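## Task

Get the 9-volt battery inside the pedal bin, with the bin's lid allowed to fall shut afterwards.

## Robot and tools

Robot: two arms, left_arm and right_arm, each ending in a two-finger gripper. In the scene frame the origin sits at table-top height between the arms, +z points up, +x points out across the table, and left_arm is on the +y side. Image left and right do not match arm names. Calibrated bases in the scene frame: left_arm at (+0.044, +0.354, 0) m, quat_wxyz (+1.000, 0, 0, -0.012); right_arm at (+0.042, -0.329, 0) m, quat_wxyz (+1.000, 0, 0, +0.021). Both bases have z up.

Frames: every hand position, orientation, velocity and target an arm reports or receives is in that arm's own base frame, not the scene frame. Fixed head cameras and the table use the scene frame. The gripper's fingers point along its +z axis and spread along its y axis. end_effector_position is the point between the pads, roughly 1 cm short of the tips. Reported poses may be off by a few cm, more at long reach, and friction or weight can leave a hand a centimetre or more from its command with no contact.

Row layout (used by execute_actions and move): 16 numbers, always both arms. Numbers 1-8 are left_arm: x, y, z (metres), qw, qx, qy, qz (w first), opening. Numbers 9-16 are right_arm in the same order. x, y, z and the quaternion are absolute targets (a pose) in that arm's base frame. Opening runs from -1 (closed) to +1 (fully open, 0.094 m); in between, the fingers go to where grip_measured reads that value. To keep an arm still, resend the exact pose from the last result before it stopped, plus the opening you want; to keep an orientation, resend the same quaternion every row rather than the drifted reported one. Sending 0 as opening is a real command, so repeat the current opening to leave a gripper alone.

execute_actions(actions, cameras): actions is a list of actions; each action is a table of up to 15 rows, one per 1/30 s step, and the last row is held to fill 15 steps. An empty list just reports state and images. An action is rejected for both arms if any target lies over 0.6 m from that gripper's start position along any of the gripper's own axes; the first action is checked against the last reported state. cameras selects images (omitted/null/["all"] = all, [] = none; an unknown name invalidates the call).

move(target, speed, blend, opening_speed, blocking, cameras): straight-line path for each gripper from its Hand target to the given row, or a list of up to 15 rows sharing at most 10 s. No 0.6 m limit. speed is m/s, 0.002 to 2.9, default 0.25 (rotation capped at twice that in rad/s); one value or one per target. blend (m) rounds corners in a list; 0 stops at each. opening_speed (0.2 or more, scale units per second) ramps the fingers. blocking=false returns after about 0.5 s while the move continues; a new move takes over from the current point. Paths ignore obstacles and the other arm, lag more when fast, and should avoid passing close to an arm's own base (shoulder posture can flip). The result adds a move: line, e.g. done, off_target, moving, held, fault, and limits (paced = pose clipped, held = steps withheld). done means within 10 mm and 2 degrees; neither done nor off_target says anything about contact.

wait(seconds 0 to 10, cameras): lets time pass with commands held; ends early if a running move finishes. stop(cameras): brakes a running move. zoom_image(camera, region [x0, y0, x1, y1] pixels, at most 504x504): enlarges part of the newest image of cam_head_left, cam_head_right, cam_left_wrist or cam_right_wrist (all 672x504). finished_scene(scene, integer 1 to 3): ends the current scene irreversibly; the goal must hold with the robot let go.

Result lines: each arm's end_effector_position and end_effector_quat_wxyz (base frame), Hand target (where the arm is actually being driven, possibly short of your command; command the remainder next), Tool commands, Joint positions (last value = measured opening in m), grip_measured (same scale as opening; reads up to ~2.7 mm wide when empty, narrower than a squeezed hard part), Joint velocities (may say within noise), Joint torques (include arm weight; joints 1-3 wrap at ±28 N m), step readings of position after execute_actions, motor temperatures, and MOTOR HOT (75 °C) or OVER-TEMPERATURE FAULT (90 °C, arm folds and idles) lines. Holding loads, outstretched poses and pushing at unreachable targets heat motors.

Controller: commanded orientation is clipped to within 40 degrees of the measured one each step; position is favoured over orientation. Joint ranges (rad): waist -2.618 to 3.054, shoulder 0 to 3.142, elbow 0 to 3.142 (straight 2.901), wrist pitch -1.571 to 1.571, wrist yaw -1.571 to 1.571, wrist roll -2.094 to 2.094.

Gripping: pads squeeze about 50-64 N each; full force starts roughly 0.05 below the touch reading (0.11+ for small or round parts). To release, command well above grip_measured.

Avoid: objects leaving the table or being left off it, dropping parts or releasing them while moving, fast impacts, hard presses, and any contact between the arms (including one gripper closing on the other's fingers). The clearance check will not stop grippers or wrist cameras colliding. Loose items may get nudged occasionally. Time passes while you think, so plan briefly.

Each tool is called after ">>>" as name(argument=value, ...) on one line, values as JSON.

## Session

>>> execute_actions(actions=[])

Scene clock: 0.00 s.
left_arm: end_effector_position=(+0.3825, +0.0022, +0.1424) grip_measured=+1.000 end_effector_quat_wxyz=(+0.680, -0.017, +0.733, +0.016) | right_arm: end_effector_position=(+0.3770, -0.0132, +0.1415) grip_measured=+1.000 end_effector_quat_wxyz=(+0.681, +0.045, +0.730, -0.051)
Joint positions: left_arm=[-0.034 1.548 0.237 1.235 -0.08 -0.006 0.094] | right_arm=[0.049 1.551 0.218 1.263 0.185 0 0.094]
Joint velocities: within noise
Joint torques (N m): no reading
Motor temperatures (°C): left_arm=[23 25 25 21 23 22 22] | right_arm=[21 23 25 21 19 22 23]
Heat: left arm: 25 °C; right arm: 25 °C.
Hand target: left_arm +0.3836, +0.0022, +0.1460; +0.683, -0.017, +0.730, +0.016 | right_arm +0.3784, -0.0132, +0.1471; +0.687, +0.046, +0.724, -0.050
Tool commands: left_gripper/opening=+1.0 right_gripper/opening=+1.0
camera_calibration:
cam_left_wrist: T_world_to_cam=[[0.0471676, -0.998309, 0.0339691, -0.023463], [-0.379532, -0.0493678, -0.92386, 0.313287], [0.923975, 0.0306839, -0.381219, -0.193325], [0, 0, 0, 1]] pos_world=[0.298637, -0.00202505, 0.216531]
cam_right_wrist: T_world_to_cam=[[-0.172711, -0.984575, 0.0279884, 0.0425863], [-0.361294, 0.0368911, -0.931722, 0.306243], [0.916318, -0.171031, -0.362092, -0.19029], [0, 0, 0, 1]] pos_world=[0.292365, -0.00191372, 0.215239]

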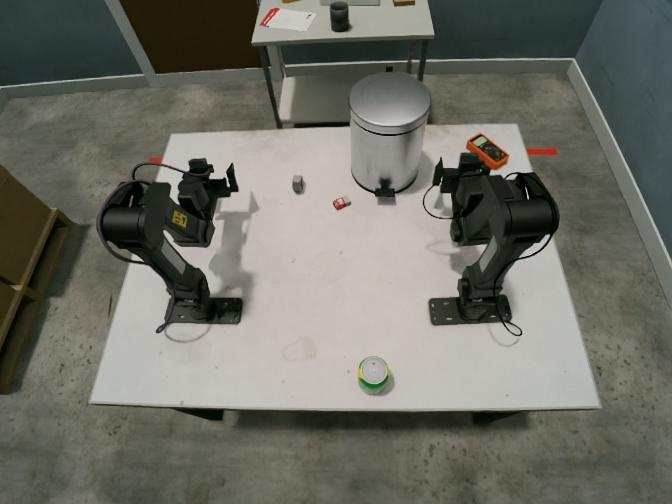

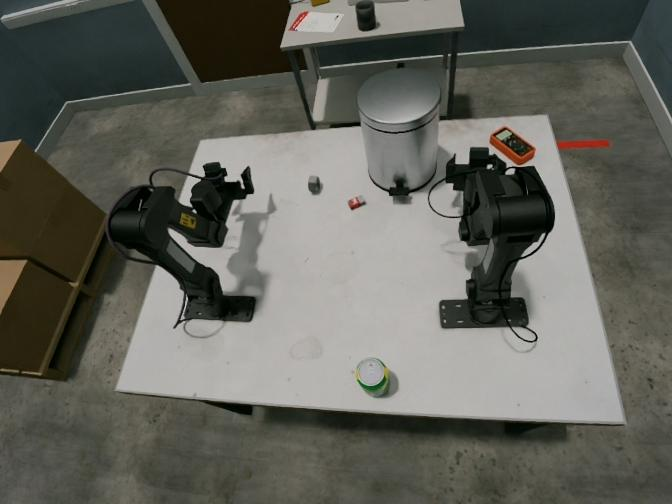

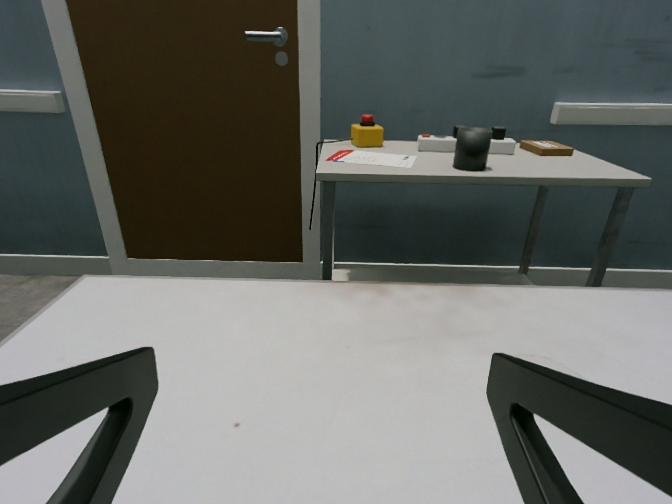

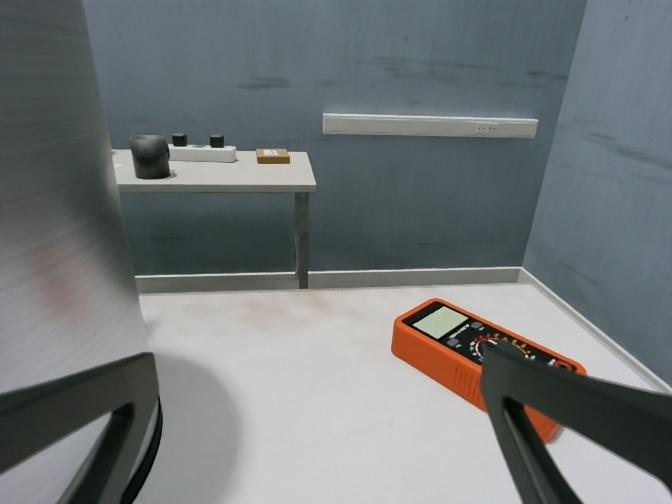

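>>> zoom_image(camera="cam_head_left", region=[270, 60, 450, 230])

>>> zoom_image(camera="cam_head_right", region=[290, 150, 380, 220])

Scaled by 2.800.

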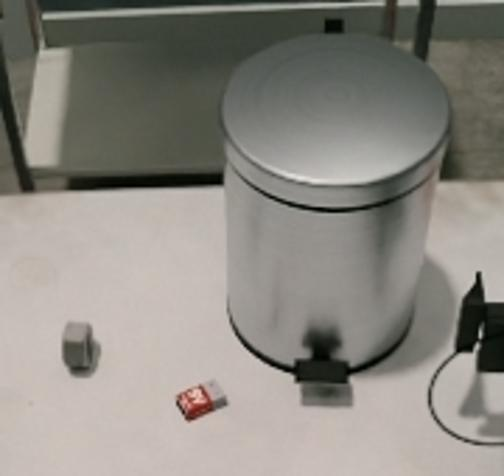

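Scaled by 5.600.

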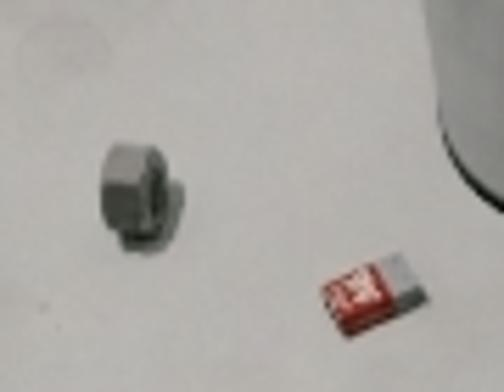

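>>> move(target=[[0.316,-0.30,0.20,0.192,0.451,0.866,-0.100,1,0.24,0,0.18,0.462,0,0.887,0,-1],[0.311,-0.358,0.15,0.192,0.451,0.866,-0.100,1,0.28,0.15,0.15,0.455,-0.154,0.874,0.080,-1]], speed=0.35)

Scene clock: 37.50 s.
left_arm: end_effector_position=(+0.3061, -0.3533, +0.1500) grip_measured=+1.000 end_effector_quat_wxyz=(+0.184, +0.456, +0.865, -0.098) | right_arm: end_effector_position=(+0.2748, +0.1476, +0.1410) grip_measured=-0.995 end_effector_quat_wxyz=(+0.442, -0.160, +0.879, +0.078)
Joint positions: left_arm=[-0.838 1.939 1.747 -0.962 0.055 0.119 0.094] | right_arm=[0.603 0.955 0.541 -0.241 0.199 0.144 0]
Joint torques (N m): left_arm=[-0.08 -9.83 6.74 1.23 0.01 -0.08] | right_arm=[0.25 -1.68 7.12 1.74 0.17 0.08]
Heat: left arm: 26 °C; right arm: 26 °C.
Hand target: left_arm +0.3109, -0.3579, +0.1501; +0.192, +0.451, +0.866, -0.100 | right_arm +0.2796, +0.1498, +0.1501; +0.455, -0.154, +0.874, +0.080
Off the commanded pose: left_arm 0.007 m, 1 deg | right_arm 0.011 m, 2 deg.
move: off_target (right_arm)
cam_left_wrist: T_world_to_cam=[[-0.806689, -0.590722, 0.0173323, 0.0327927], [-0.589071, 0.801391, -0.103764, 0.515367], [0.0474059, -0.0939155, -0.994451, 0.207369], [0, 0, 0, 1]] pos_world=[0.320211, -0.374164, 0.259127]
cam_right_wrist: T_world_to_cam=[[0.327392, -0.944093, 0.0387718, 0.0384042], [-0.757202, -0.286685, -0.586904, 0.370984], [0.565207, 0.16279, -0.808728, 0.0407751], [0, 0, 0, 1]] pos_world=[0.24529, 0.135975, 0.249219]

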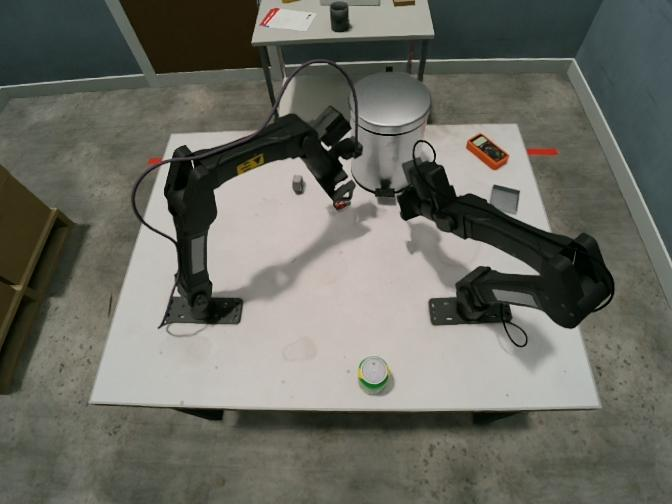

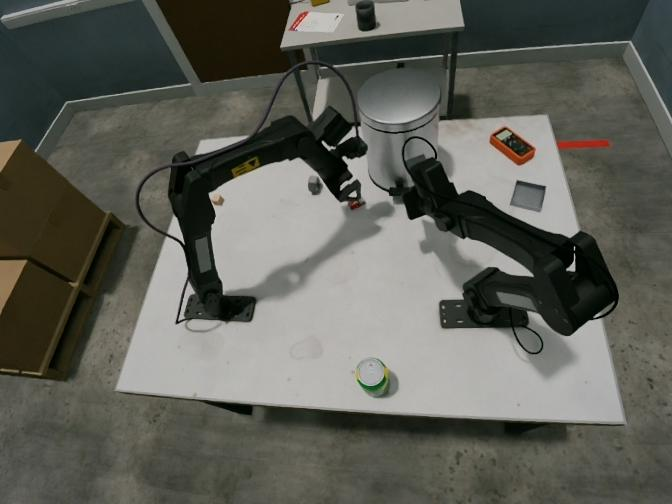

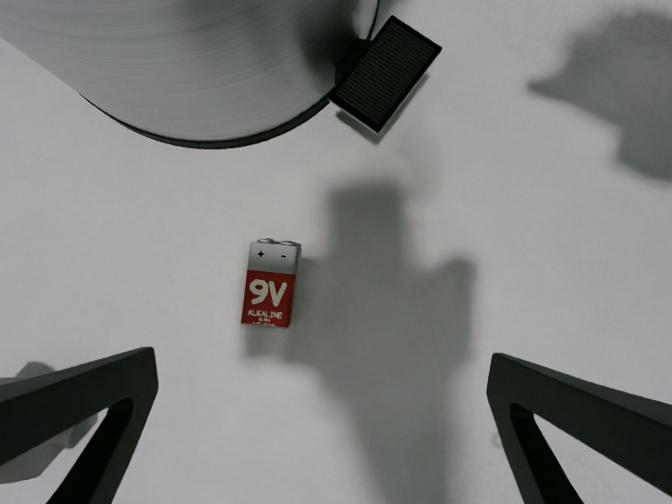

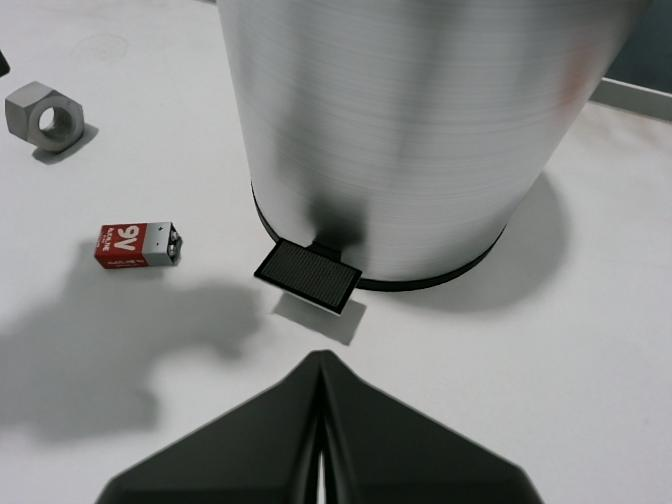

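>>> move(target=[[0.3525,-0.357,0.08,0.151,0.492,0.853,-0.087,0.2,0.362,0.184,0.08,0.455,-0.154,0.874,0.080,-1],[0.3555,-0.358,0.019,0.151,0.492,0.853,-0.087,0.2,0.362,0.184,0.08,0.455,-0.154,0.874,0.080,-1]], speed=[0.2,0.1])

Scene clock: 56.37 s.
left_arm: end_effector_position=(+0.3544, -0.3573, +0.0271) grip_measured=+0.202 end_effector_quat_wxyz=(+0.153, +0.489, +0.855, -0.083) | right_arm: end_effector_position=(+0.3342, +0.1693, +0.0559) grip_measured=-0.995 end_effector_quat_wxyz=(+0.403, -0.163, +0.899, +0.059)
Joint positions: left_arm=[-0.761 2.214 1.696 -0.715 0.086 0.263 0.056] | right_arm=[0.544 1.482 0.56 0.179 0.163 0.114 0]
Joint torques (N m): left_arm=[0.38 -11.52 5.2 1.13 0.16 0.13] | right_arm=[-0.59 -3.59 7.92 2.51 -0.05 -0.06]
Heat: left arm: 27 °C; right arm: 28 °C.
Hand target: left_arm +0.3553, -0.3579, +0.0190; +0.151, +0.492, +0.853, -0.087 | right_arm +0.3580, +0.1819, +0.0822; +0.453, -0.154, +0.874, +0.079
Off the commanded pose: left_arm 0.008 m, 1 deg | right_arm 0.040 m, 7 deg.
move: off_target (right_arm)
cam_left_wrist: T_world_to_cam=[[-0.844415, -0.535661, 0.00557667, 0.104835], [-0.535528, 0.84386, -0.0333112, 0.528604], [0.0131376, -0.0311149, -0.999429, 0.117228], [0, 0, 0, 1]] pos_world=[0.370067, -0.386264, 0.134185]
cam_right_wrist: T_world_to_cam=[[0.319471, -0.945609, 0.0613383, 0.0443291], [-0.803853, -0.304716, -0.510851, 0.386561], [0.501756, 0.113895, -0.857478, -0.0328653], [0, 0, 0, 1]] pos_world=[0.313066, 0.163452, 0.166574]

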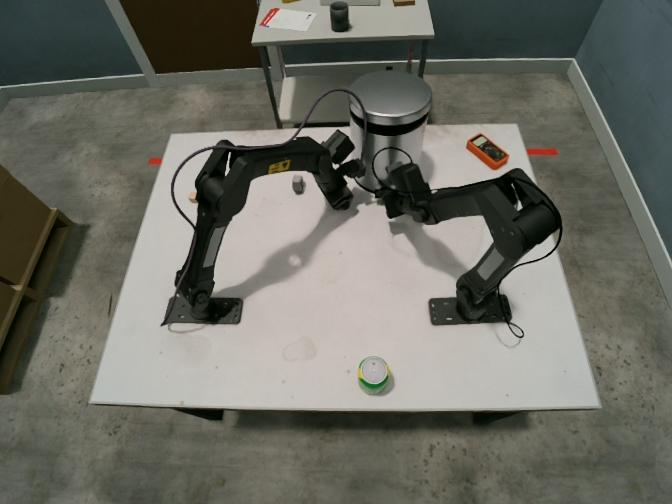

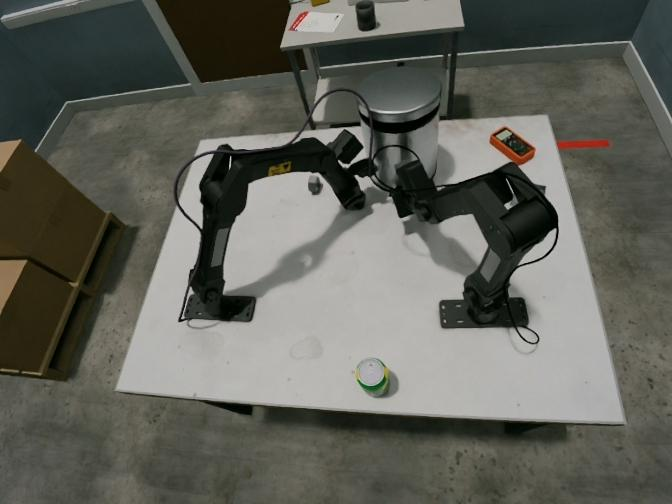

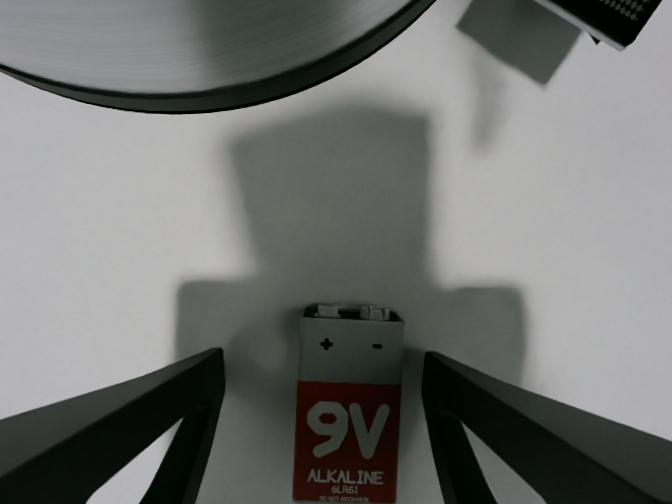

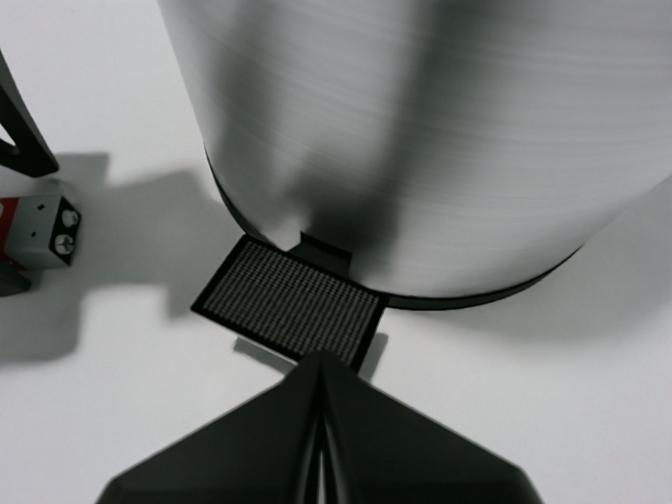

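>>> move(target=[[0.3495,-0.360,0.013,0.151,0.492,0.853,-0.087,0.2,0.362,0.184,0.08,0.455,-0.154,0.874,0.080,-1],[0.3495,-0.360,0.013,0.151,0.492,0.853,-0.087,-0.75,0.362,0.184,0.08,0.455,-0.154,0.874,0.080,-1]], speed=0.08, opening_speed=0.8)

Scene clock: 68.93 s.
left_arm: end_effector_position=(+0.3572, -0.3615, +0.0250) grip_measured=-0.458 end_effector_quat_wxyz=(+0.165, +0.488, +0.852, -0.089) | right_arm: end_effector_position=(+0.3342, +0.1693, +0.0559) grip_measured=-0.995 end_effector_quat_wxyz=(+0.403, -0.163, +0.899, +0.059)
Joint positions: left_arm=[-0.761 2.214 1.677 -0.669 0.092 0.263 0.025] | right_arm=[0.544 1.482 0.56 0.179 0.163 0.114 0]
Joint torques (N m): left_arm=[-0.72 -11.88 4.23 1 0.08 0.01] | right_arm=[-0.61 -3.59 7.91 2.49 -0.05 -0.07]
Motor temperatures (°C): left_arm=[23 28 26 24 23 22 22] | right_arm=[21 23 28 27 19 22 23]
Heat: left arm: 28 °C; right arm: 28 °C.
Hand target: left_arm +0.3494, -0.3598, +0.0131; +0.151, +0.492, +0.853, -0.087 | right_arm +0.3580, +0.1819, +0.0822; +0.453, -0.154, +0.874, +0.079
Off the commanded pose: left_arm 0.014 m, 2 deg | right_arm 0.040 m, 7 deg.
move: off_target (left_arm, right_arm); target 2's new opening was sent with left_arm's hand 0.013 m and 1 deg from that target
cam_left_wrist: T_world_to_cam=[[-0.845643, -0.53373, 0.00448091, 0.106156], [-0.532974, 0.843933, -0.0609509, 0.533434], [0.0287497, -0.0539309, -0.998131, 0.101152], [0, 0, 0, 1]] pos_world=[0.371169, -0.388069, 0.133]
cam_right_wrist: T_world_to_cam=[[0.319471, -0.945609, 0.0613383, 0.0443291], [-0.803853, -0.304716, -0.510851, 0.386561], [0.501756, 0.113895, -0.857478, -0.0328653], [0, 0, 0, 1]] pos_world=[0.313066, 0.163452, 0.166574]

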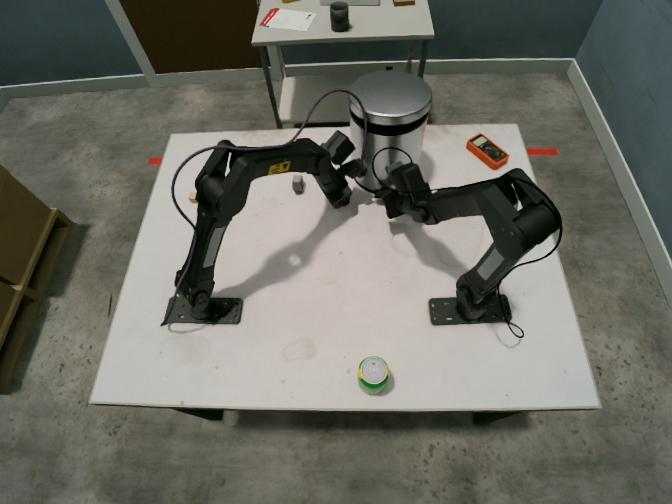

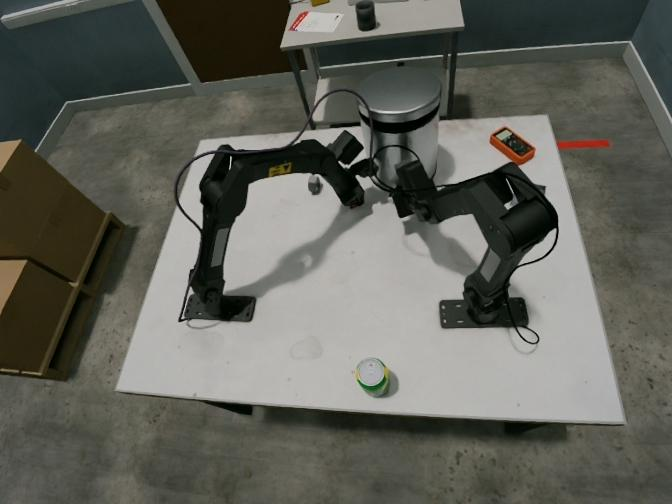

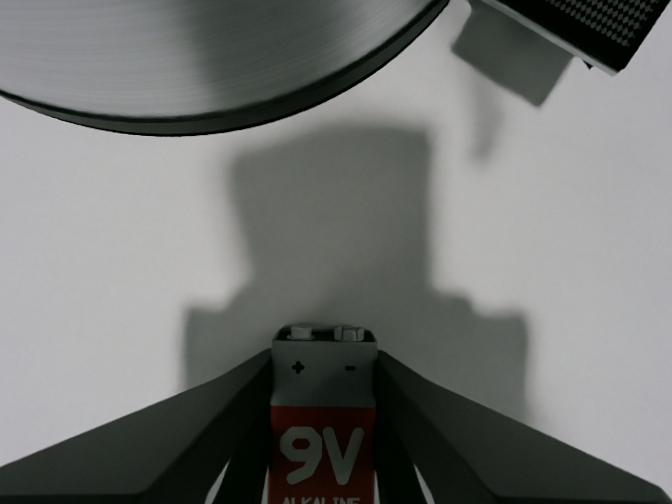

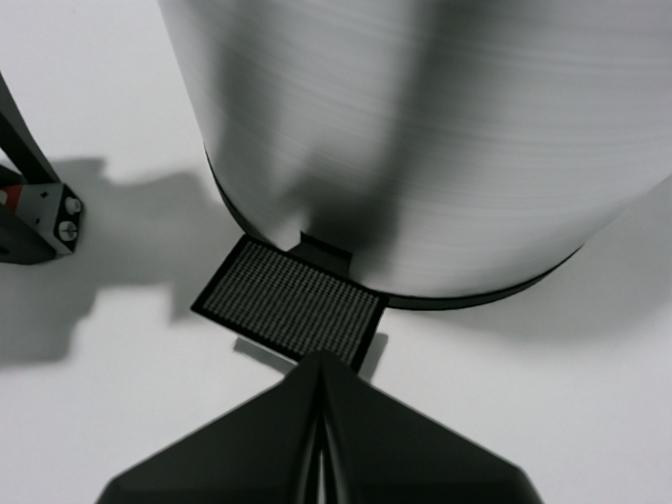

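>>> move(target=[[0.34,-0.345,0.10,0.151,0.492,0.853,-0.087,-0.75,0.35,0.180,0.12,0.455,-0.154,0.874,0.080,-1],[0.31,-0.29,0.25,0.151,0.492,0.853,-0.087,-0.75,0.363,0.183,0.12,0.455,-0.154,0.874,0.080,-1],[0.33,-0.28,0.40,0.389,0.354,0.834,-0.165,-0.75,0.368,0.186,0.085,0.455,-0.154,0.874,0.080,-1]], speed=[0.12,0.25,0.25])

Scene clock: 80.23 s.
left_arm: end_effector_position=(+0.3286, -0.2826, +0.3787) grip_measured=-0.458 end_effector_quat_wxyz=(+0.359, +0.364, +0.845, -0.158) | right_arm: end_effector_position=(+0.3673, +0.1868, +0.0880) grip_measured=-0.995 end_effector_quat_wxyz=(+0.454, -0.152, +0.874, +0.079)
Joint positions: left_arm=[-0.667 1.771 2.291 -1.29 0.112 0.101 0.025] | right_arm=[0.535 1.528 0.646 0.261 0.154 0.11 0]
Joint torques (N m): left_arm=[0.38 -9.81 7.12 1.79 0.03 -0.07] | right_arm=[-0.39 -5.16 4.72 1.78 -0.02 -0.07]
Heat: left arm: 29 °C; right arm: 28 °C.
Hand target: left_arm +0.3292, -0.2796, +0.3999; +0.389, +0.354, +0.834, -0.165 | right_arm +0.3679, +0.1859, +0.0850; +0.455, -0.154, +0.874, +0.080
Off the commanded pose: left_arm 0.022 m, 4 deg | right_arm 0.003 m, 0 deg.
move: off_target (left_arm)
cam_left_wrist: T_world_to_cam=[[-0.712957, -0.700525, 0.0309269, 0.0217776], [-0.62873, 0.619116, -0.470525, 0.596148], [0.310467, -0.354909, -0.881845, 0.237492], [0, 0, 0, 1]] pos_world=[0.31661, -0.269541, 0.48926]
cam_right_wrist: T_world_to_cam=[[0.314873, -0.948582, 0.0323684, 0.0531563], [-0.745787, -0.268363, -0.60974, 0.415516], [0.587075, 0.16785, -0.791941, -0.0710942], [0, 0, 0, 1]] pos_world=[0.334887, 0.173865, 0.195334]

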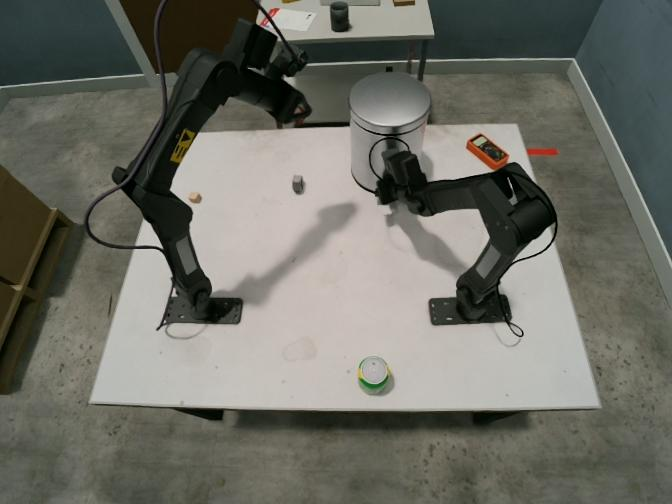

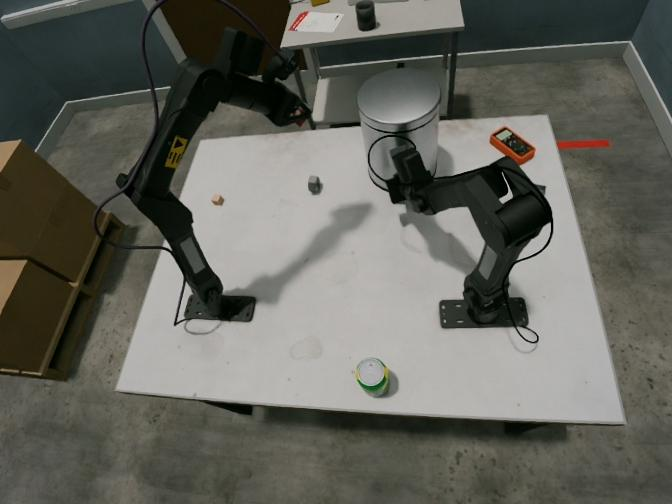

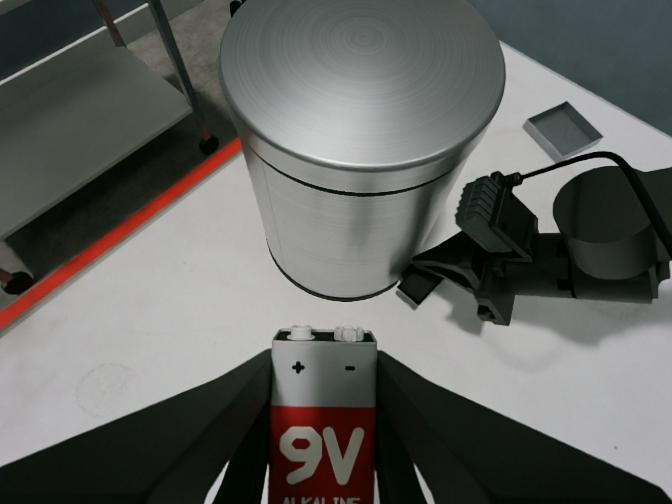

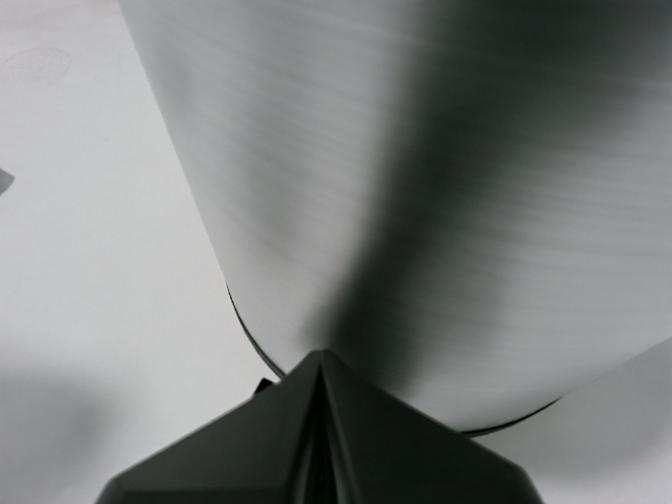

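>>> move(target=[0.33,-0.28,0.42,0.389,0.354,0.834,-0.165,-0.75,0.360,0.186,0.015,0.455,-0.154,0.874,0.080,-1], speed=0.08)

Scene clock: 88.33 s.
left_arm: end_effector_position=(+0.3269, -0.2811, +0.4182) grip_measured=-0.458 end_effector_quat_wxyz=(+0.387, +0.360, +0.832, -0.165) | right_arm: end_effector_position=(+0.3699, +0.1903, +0.0446) grip_measured=-0.995 end_effector_quat_wxyz=(+0.495, -0.145, +0.852, +0.092)
Joint positions: left_arm=[-0.667 1.887 2.627 -1.446 0.111 0.099 0.025] | right_arm=[0.544 1.739 0.505 0.712 0.167 0.11 0]
Joint torques (N m): left_arm=[0.4 -6.99 6.2 1.57 0.04 -0.07] | right_arm=[0.1 -3.55 3.58 1.19 -0.03 0.05]
Heat: left arm: 28 °C; right arm: 28 °C.
Hand target: left_arm +0.3299, -0.2800, +0.4199; +0.390, +0.354, +0.834, -0.165 | right_arm +0.3584, +0.1850, +0.0164; +0.455, -0.154, +0.873, +0.080
Off the commanded pose: left_arm 0.004 m, 1 deg | right_arm 0.032 m, 6 deg.
move: off_target (right_arm)
cam_left_wrist: T_world_to_cam=[[-0.713406, -0.700368, 0.0231722, 0.023796], [-0.60472, 0.598596, -0.525354, 0.622099], [0.35407, -0.388803, -0.850568, 0.236579], [0, 0, 0, 1]] pos_world=[0.309407, -0.263738, 0.527497]
cam_right_wrist: T_world_to_cam=[[0.311378, -0.950121, 0.0177321, 0.0592399], [-0.689334, -0.238677, -0.683997, 0.368677], [0.654112, 0.200758, -0.729269, -0.141416], [0, 0, 0, 1]] pos_world=[0.328198, 0.17267, 0.147993]

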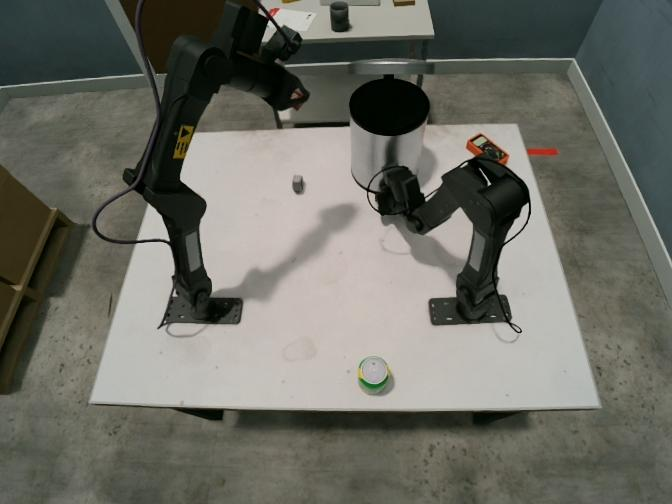

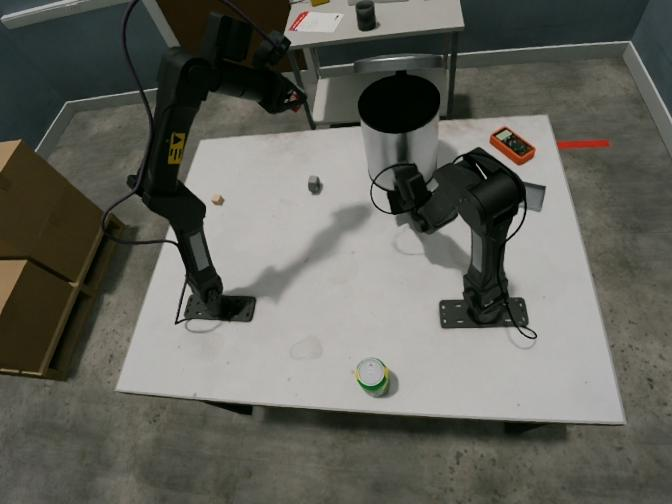

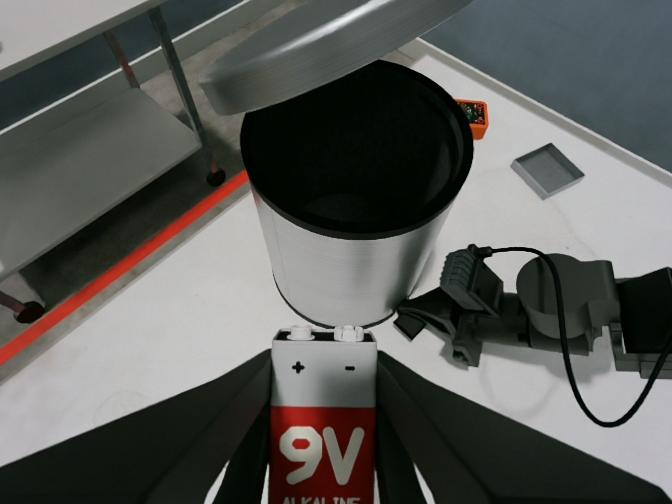

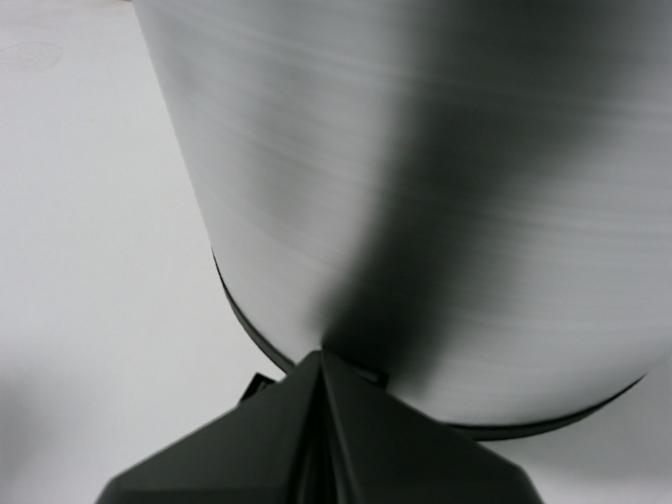

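>>> move(target=[[0.42,-0.40,0.38,0.389,0.354,0.834,-0.165,-0.75,0.360,0.186,0.015,0.455,-0.154,0.874,0.080,-1],[0.488,-0.483,0.265,0.389,0.354,0.834,-0.165,-0.75,0.360,0.186,0.015,0.455,-0.154,0.874,0.080,-1]], speed=[0.25,0.15])

Scene clock: 96.17 s.
left_arm: end_effector_position=(+0.4834, -0.4680, +0.3025) grip_measured=-0.458 end_effector_quat_wxyz=(+0.499, +0.323, +0.779, -0.199) | right_arm: end_effector_position=(+0.3756, +0.1954, +0.0573) grip_measured=-0.995 end_effector_quat_wxyz=(+0.519, -0.142, +0.837, +0.105)
Joint positions: left_arm=[-0.77 2.53 2.867 -0.773 0.002 0.016 0.025] | right_arm=[0.544 1.742 0.506 0.774 0.159 0.11 0]
Joint torques (N m): left_arm=[-0.69 -9.94 5.94 1.86 0.15 0.02] | right_arm=[0.09 -4.37 3.08 0.66 0.05 0.04]
Heat: left arm: 28 °C; right arm: 27 °C.
Hand target: left_arm +0.4853, -0.4805, +0.2643; +0.474, +0.335, +0.790, -0.198 | right_arm +0.3574, +0.1844, +0.0177; +0.457, -0.154, +0.873, +0.080
Off the commanded pose: left_arm 0.041 m, 15 deg | right_arm 0.046 m, 9 deg.
elbow stopped short (left arm): the move would have taken joint 3 (elbow) straighter than the controller allows.
move: off_target (left_arm, right_arm)
cam_left_wrist: T_world_to_cam=[[-0.692848, -0.720846, 0.0185175, -0.0108129], [-0.502153, 0.463902, -0.72982, 0.717029], [0.517497, -0.514953, -0.683389, -0.178599], [0, 0, 0, 1]] pos_world=[0.444991, -0.432395, 0.40145]
cam_right_wrist: T_world_to_cam=[[0.317587, -0.948229, 0.000537448, 0.0604001], [-0.65253, -0.218961, -0.725438, 0.367199], [0.687999, 0.230039, -0.688287, -0.157821], [0, 0, 0, 1]] pos_world=[0.329007, 0.17398, 0.157721]

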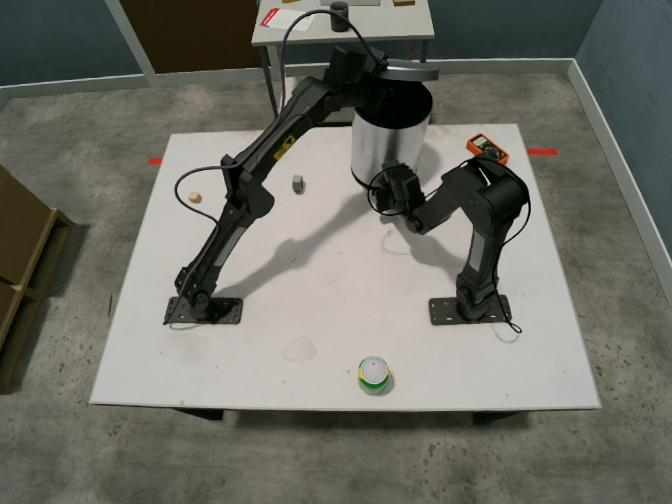

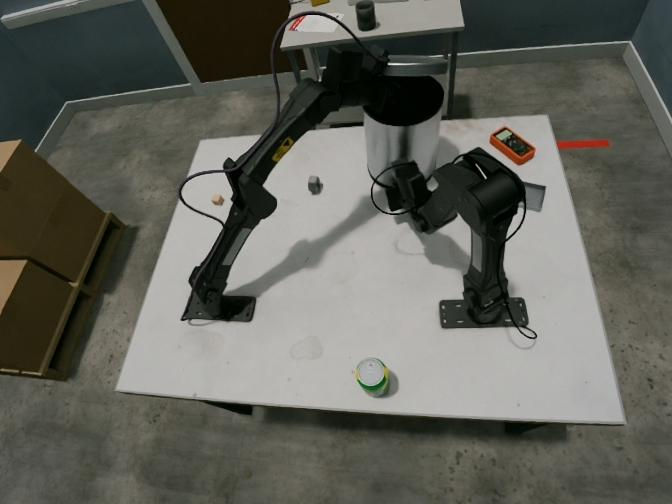

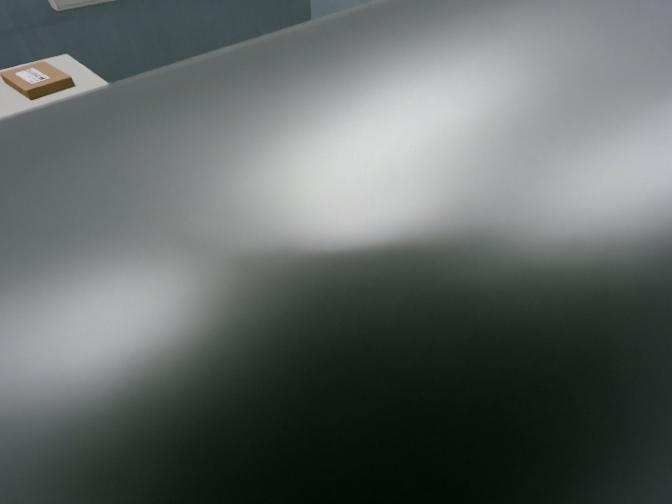

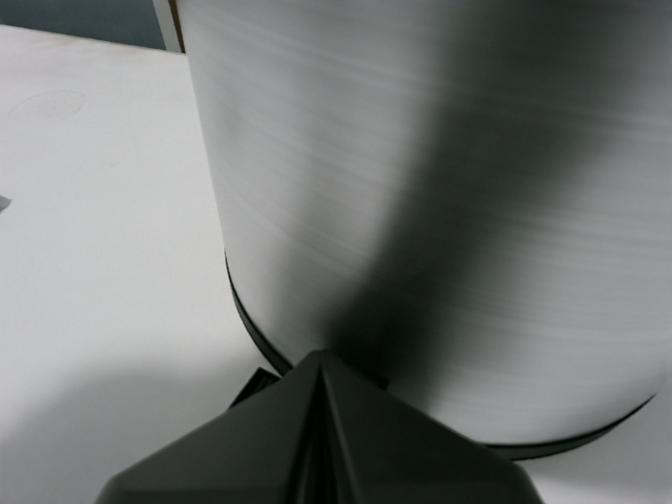

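>>> zoom_image(camera="cam_head_right", region=[320, 20, 480, 240])

Scaled by 2.291.

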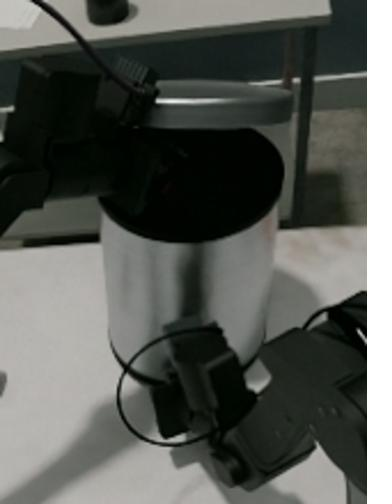

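>>> move(target=[[0.474,-0.462,0.30,0.48,0.33,0.785,-0.19,-0.75,0.360,0.186,0.015,0.455,-0.154,0.874,0.080,-1]], speed=0.1)

>>> zoom_image(camera="cam_head_right", region=[340, 40, 460, 140])

Scene clock: 107.73 s.
left_arm: end_effector_position=(+0.4795, -0.4638, +0.3043) grip_measured=-0.458 end_effector_quat_wxyz=(+0.493, +0.325, +0.783, -0.195) | right_arm: end_effector_position=(+0.3742, +0.1945, +0.0540) grip_measured=-0.995 end_effector_quat_wxyz=(+0.513, -0.143, +0.840, +0.102)
Joint positions: left_arm=[-0.77 2.517 2.867 -0.804 0.001 0.016 0.025] | right_arm=[0.544 1.742 0.506 0.759 0.159 0.11 0]
Joint torques (N m): left_arm=[-0.39 -16.18 4.75 1.58 0.02 0.09] | right_arm=[0.08 -4.16 3.22 0.79 0.05 0.04]
Heat: left arm: 28 °C; right arm: 26 °C.
Hand target: left_arm +0.4741, -0.4622, +0.3003; +0.481, +0.332, +0.789, -0.191 | right_arm +0.3577, +0.1846, +0.0173; +0.456, -0.154, +0.873, +0.080
Off the commanded pose: left_arm 0.007 m, 2 deg | right_arm 0.042 m, 8 deg.
move: off_target (right_arm)
cam_left_wrist: T_world_to_cam=[[-0.691652, -0.72201, 0.0178483, -0.0114719], [-0.511395, 0.472143, -0.718022, 0.719174], [0.509992, -0.505749, -0.695791, -0.161467], [0, 0, 0, 1]] pos_world=[0.442195, -0.429498, 0.40424]
cam_right_wrist: T_world_to_cam=[[0.317597, -0.948218, 0.00380378, 0.059826], [-0.661709, -0.224503, -0.715359, 0.36771], [0.679171, 0.224679, -0.698746, -0.153996], [0, 0, 0, 1]] pos_world=[0.328906, 0.17388, 0.155213]

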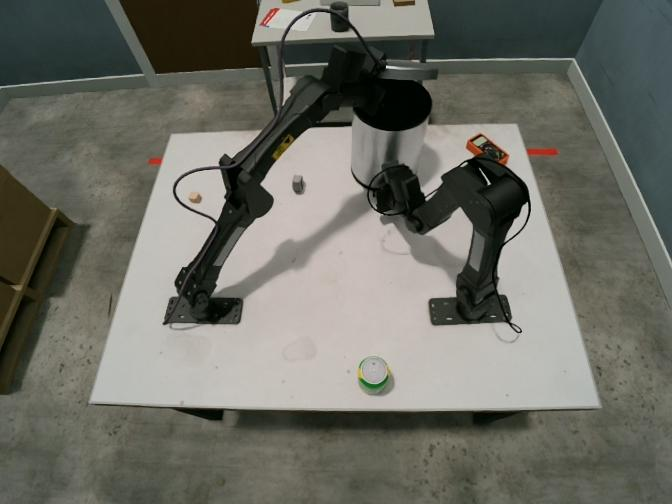

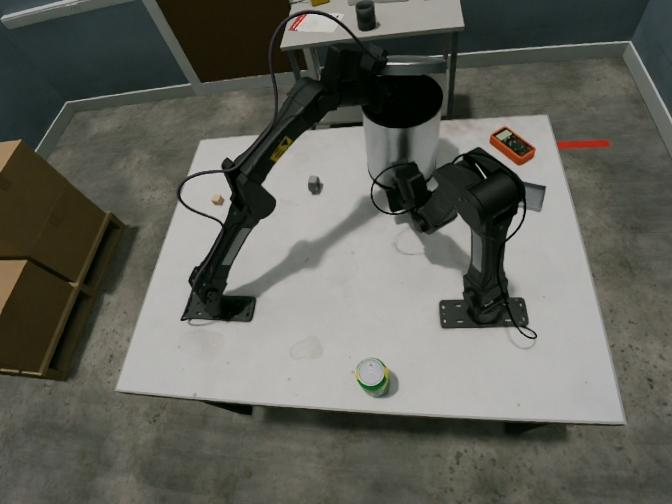

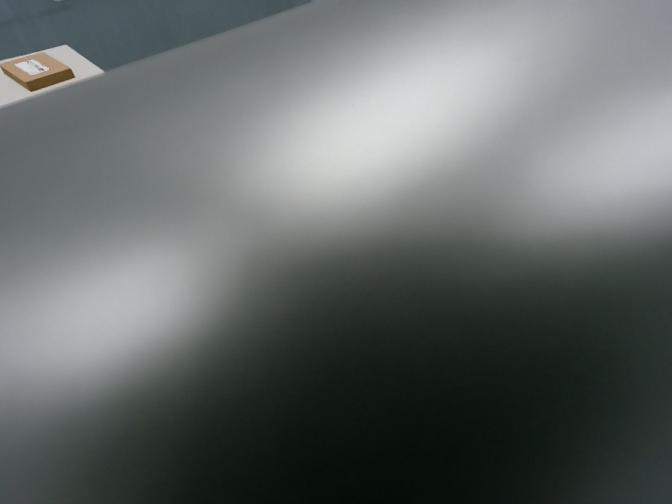

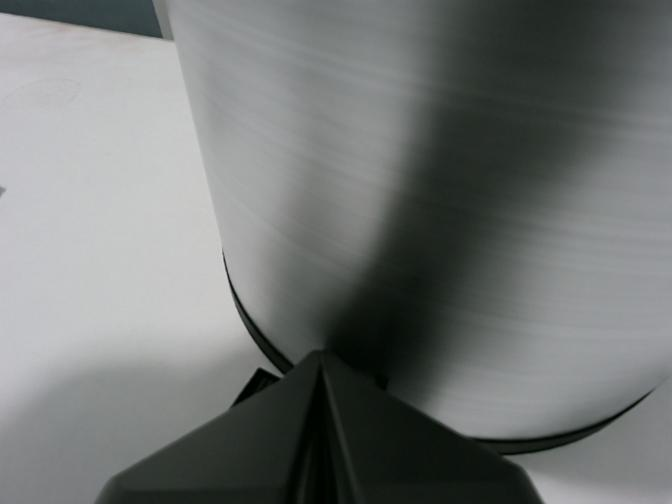

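Scaled by 4.200.

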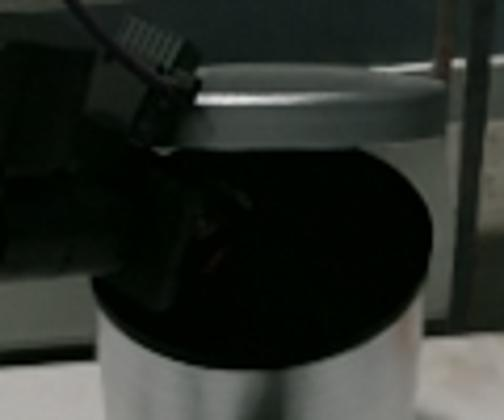

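>>> move(target=[0.474,-0.462,0.30,0.48,0.33,0.785,-0.19,0.1,0.360,0.186,0.015,0.455,-0.154,0.874,0.080,-1], opening_speed=1.5, cameras=["cam_head_right"])

>>> move(target=[[0.40,-0.37,0.39,0.40,0.354,0.834,-0.165,0.1,0.360,0.186,0.015,0.455,-0.154,0.874,0.080,-1],[0.31,-0.25,0.41,0.389,0.354,0.834,-0.165,0.1,0.360,0.186,0.015,0.455,-0.154,0.874,0.080,-1]], speed=0.2)

Scene clock: 114.13 s.
left_arm: end_effector_position=(+0.4784, -0.4644, +0.3047) grip_measured=+0.097 end_effector_quat_wxyz=(+0.491, +0.320, +0.786, -0.200) | right_arm: end_effector_position=(+0.3742, +0.1945, +0.0539) grip_measured=-0.995 end_effector_quat_wxyz=(+0.513, -0.143, +0.840, +0.102)
Joint positions: left_arm=[-0.772 2.516 2.867 -0.805 0.001 0.001 0.052] | right_arm=[0.544 1.742 0.506 0.759 0.159 0.11 0]
Joint torques (N m): left_arm=[-0.24 -15.98 4.86 1.59 0.01 0.23] | right_arm=[0.12 -4.21 3.18 0.79 0.05 0.04]
Heat: left arm: 29 °C; right arm: 26 °C.
Hand target: left_arm +0.4741, -0.4621, +0.3003; +0.481, +0.332, +0.789, -0.191 | right_arm +0.3577, +0.1846, +0.0174; +0.456, -0.154, +0.873, +0.080
Off the commanded pose: left_arm 0.007 m, 2 deg | right_arm 0.042 m, 8 deg.
move: off_target (right_arm)

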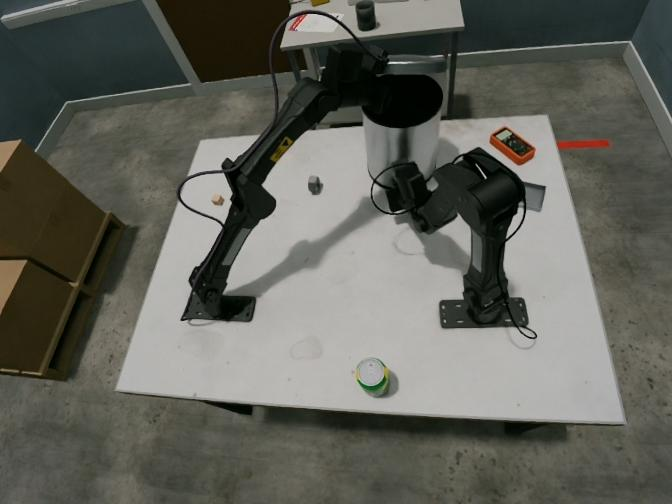

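Scene clock: 116.70 s.
left_arm: end_effector_position=(+0.3102, -0.2505, +0.4061) grip_measured=+0.098 end_effector_quat_wxyz=(+0.381, +0.351, +0.840, -0.162) | right_arm: end_effector_position=(+0.3730, +0.1925, +0.0483) grip_measured=-0.995 end_effector_quat_wxyz=(+0.505, -0.143, +0.846, +0.096)
Joint positions: left_arm=[-0.623 1.668 2.272 -1.329 0.131 0.109 0.052] | right_arm=[0.544 1.749 0.507 0.742 0.166 0.11 0]
Joint torques (N m): left_arm=[0.35 -7.75 3.93 1.77 0.14 0.13] | right_arm=[0.1 -4.42 3.3 0.94 -0.02 0.04]
Heat: left arm: 30 °C; right arm: 26 °C.
Hand target: left_arm +0.3099, -0.2501, +0.4100; +0.389, +0.354, +0.834, -0.165 | right_arm +0.3583, +0.1849, +0.0168; +0.456, -0.154, +0.873, +0.080
Off the commanded pose: left_arm 0.004 m, 1 deg | right_arm 0.036 m, 7 deg.
elbow stopped short (left arm): the move would have taken joint 3 (elbow) straighter than the controller allows.
move: off_target (right_arm)
cam_left_wrist: T_world_to_cam=[[-0.697336, -0.716023, 0.0321345, 0.0210238], [-0.626851, 0.587525, -0.511734, 0.585878], [0.347534, -0.376994, -0.858543, 0.252347], [0, 0, 0, 1]] pos_world=[0.29422, -0.234031, 0.515789]
cam_right_wrist: T_world_to_cam=[[0.312337, -0.949899, 0.0117316, 0.0602583], [-0.675246, -0.23068, -0.700592, 0.367841], [0.668198, 0.210899, -0.713465, -0.149265], [0, 0, 0, 1]] pos_world=[0.329301, 0.173573, 0.150505]

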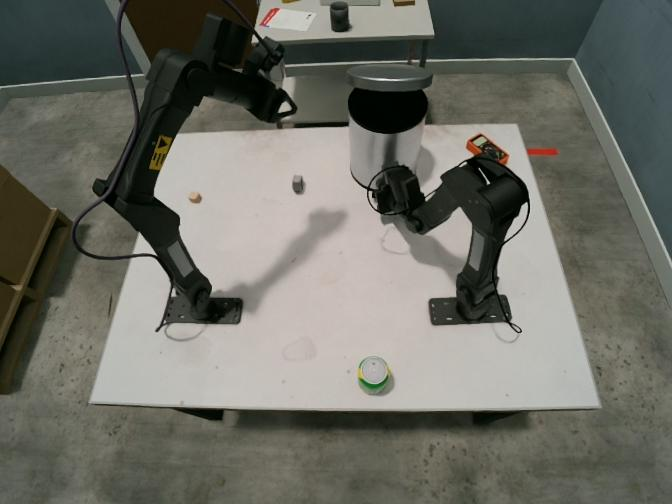

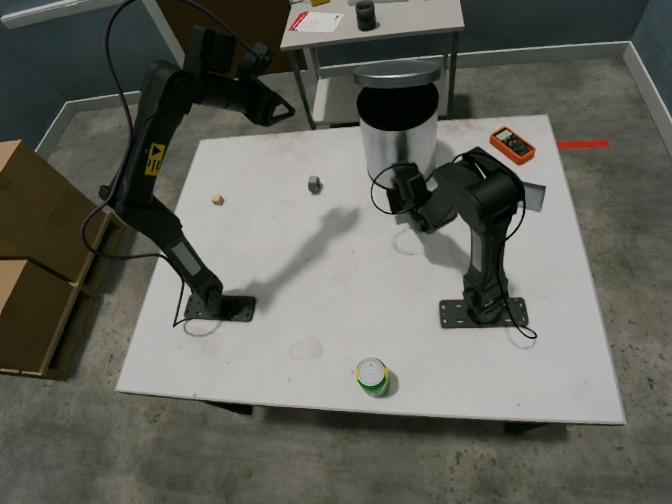

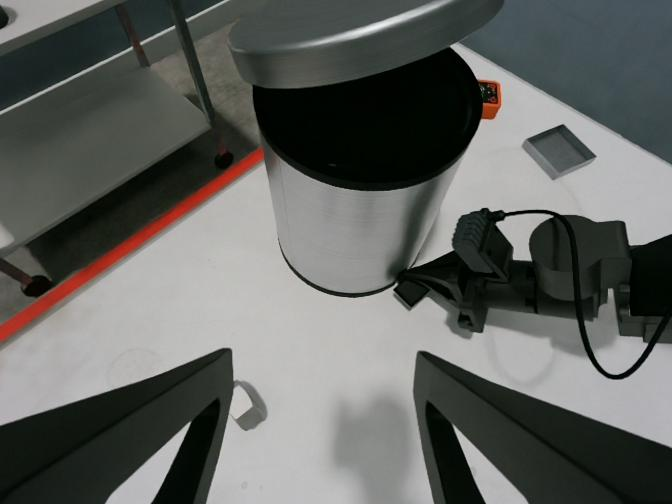

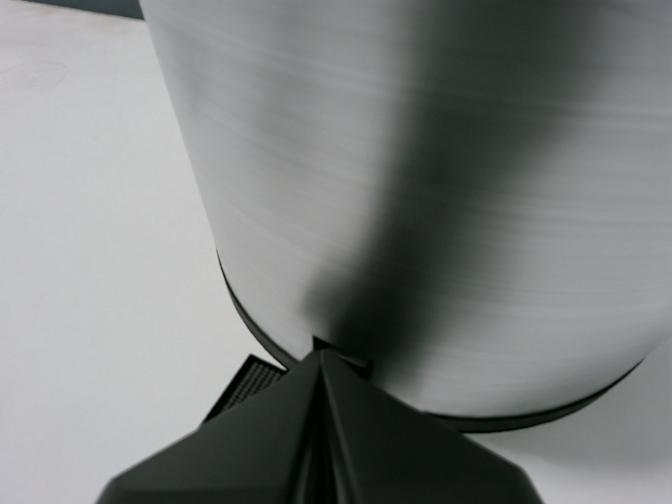

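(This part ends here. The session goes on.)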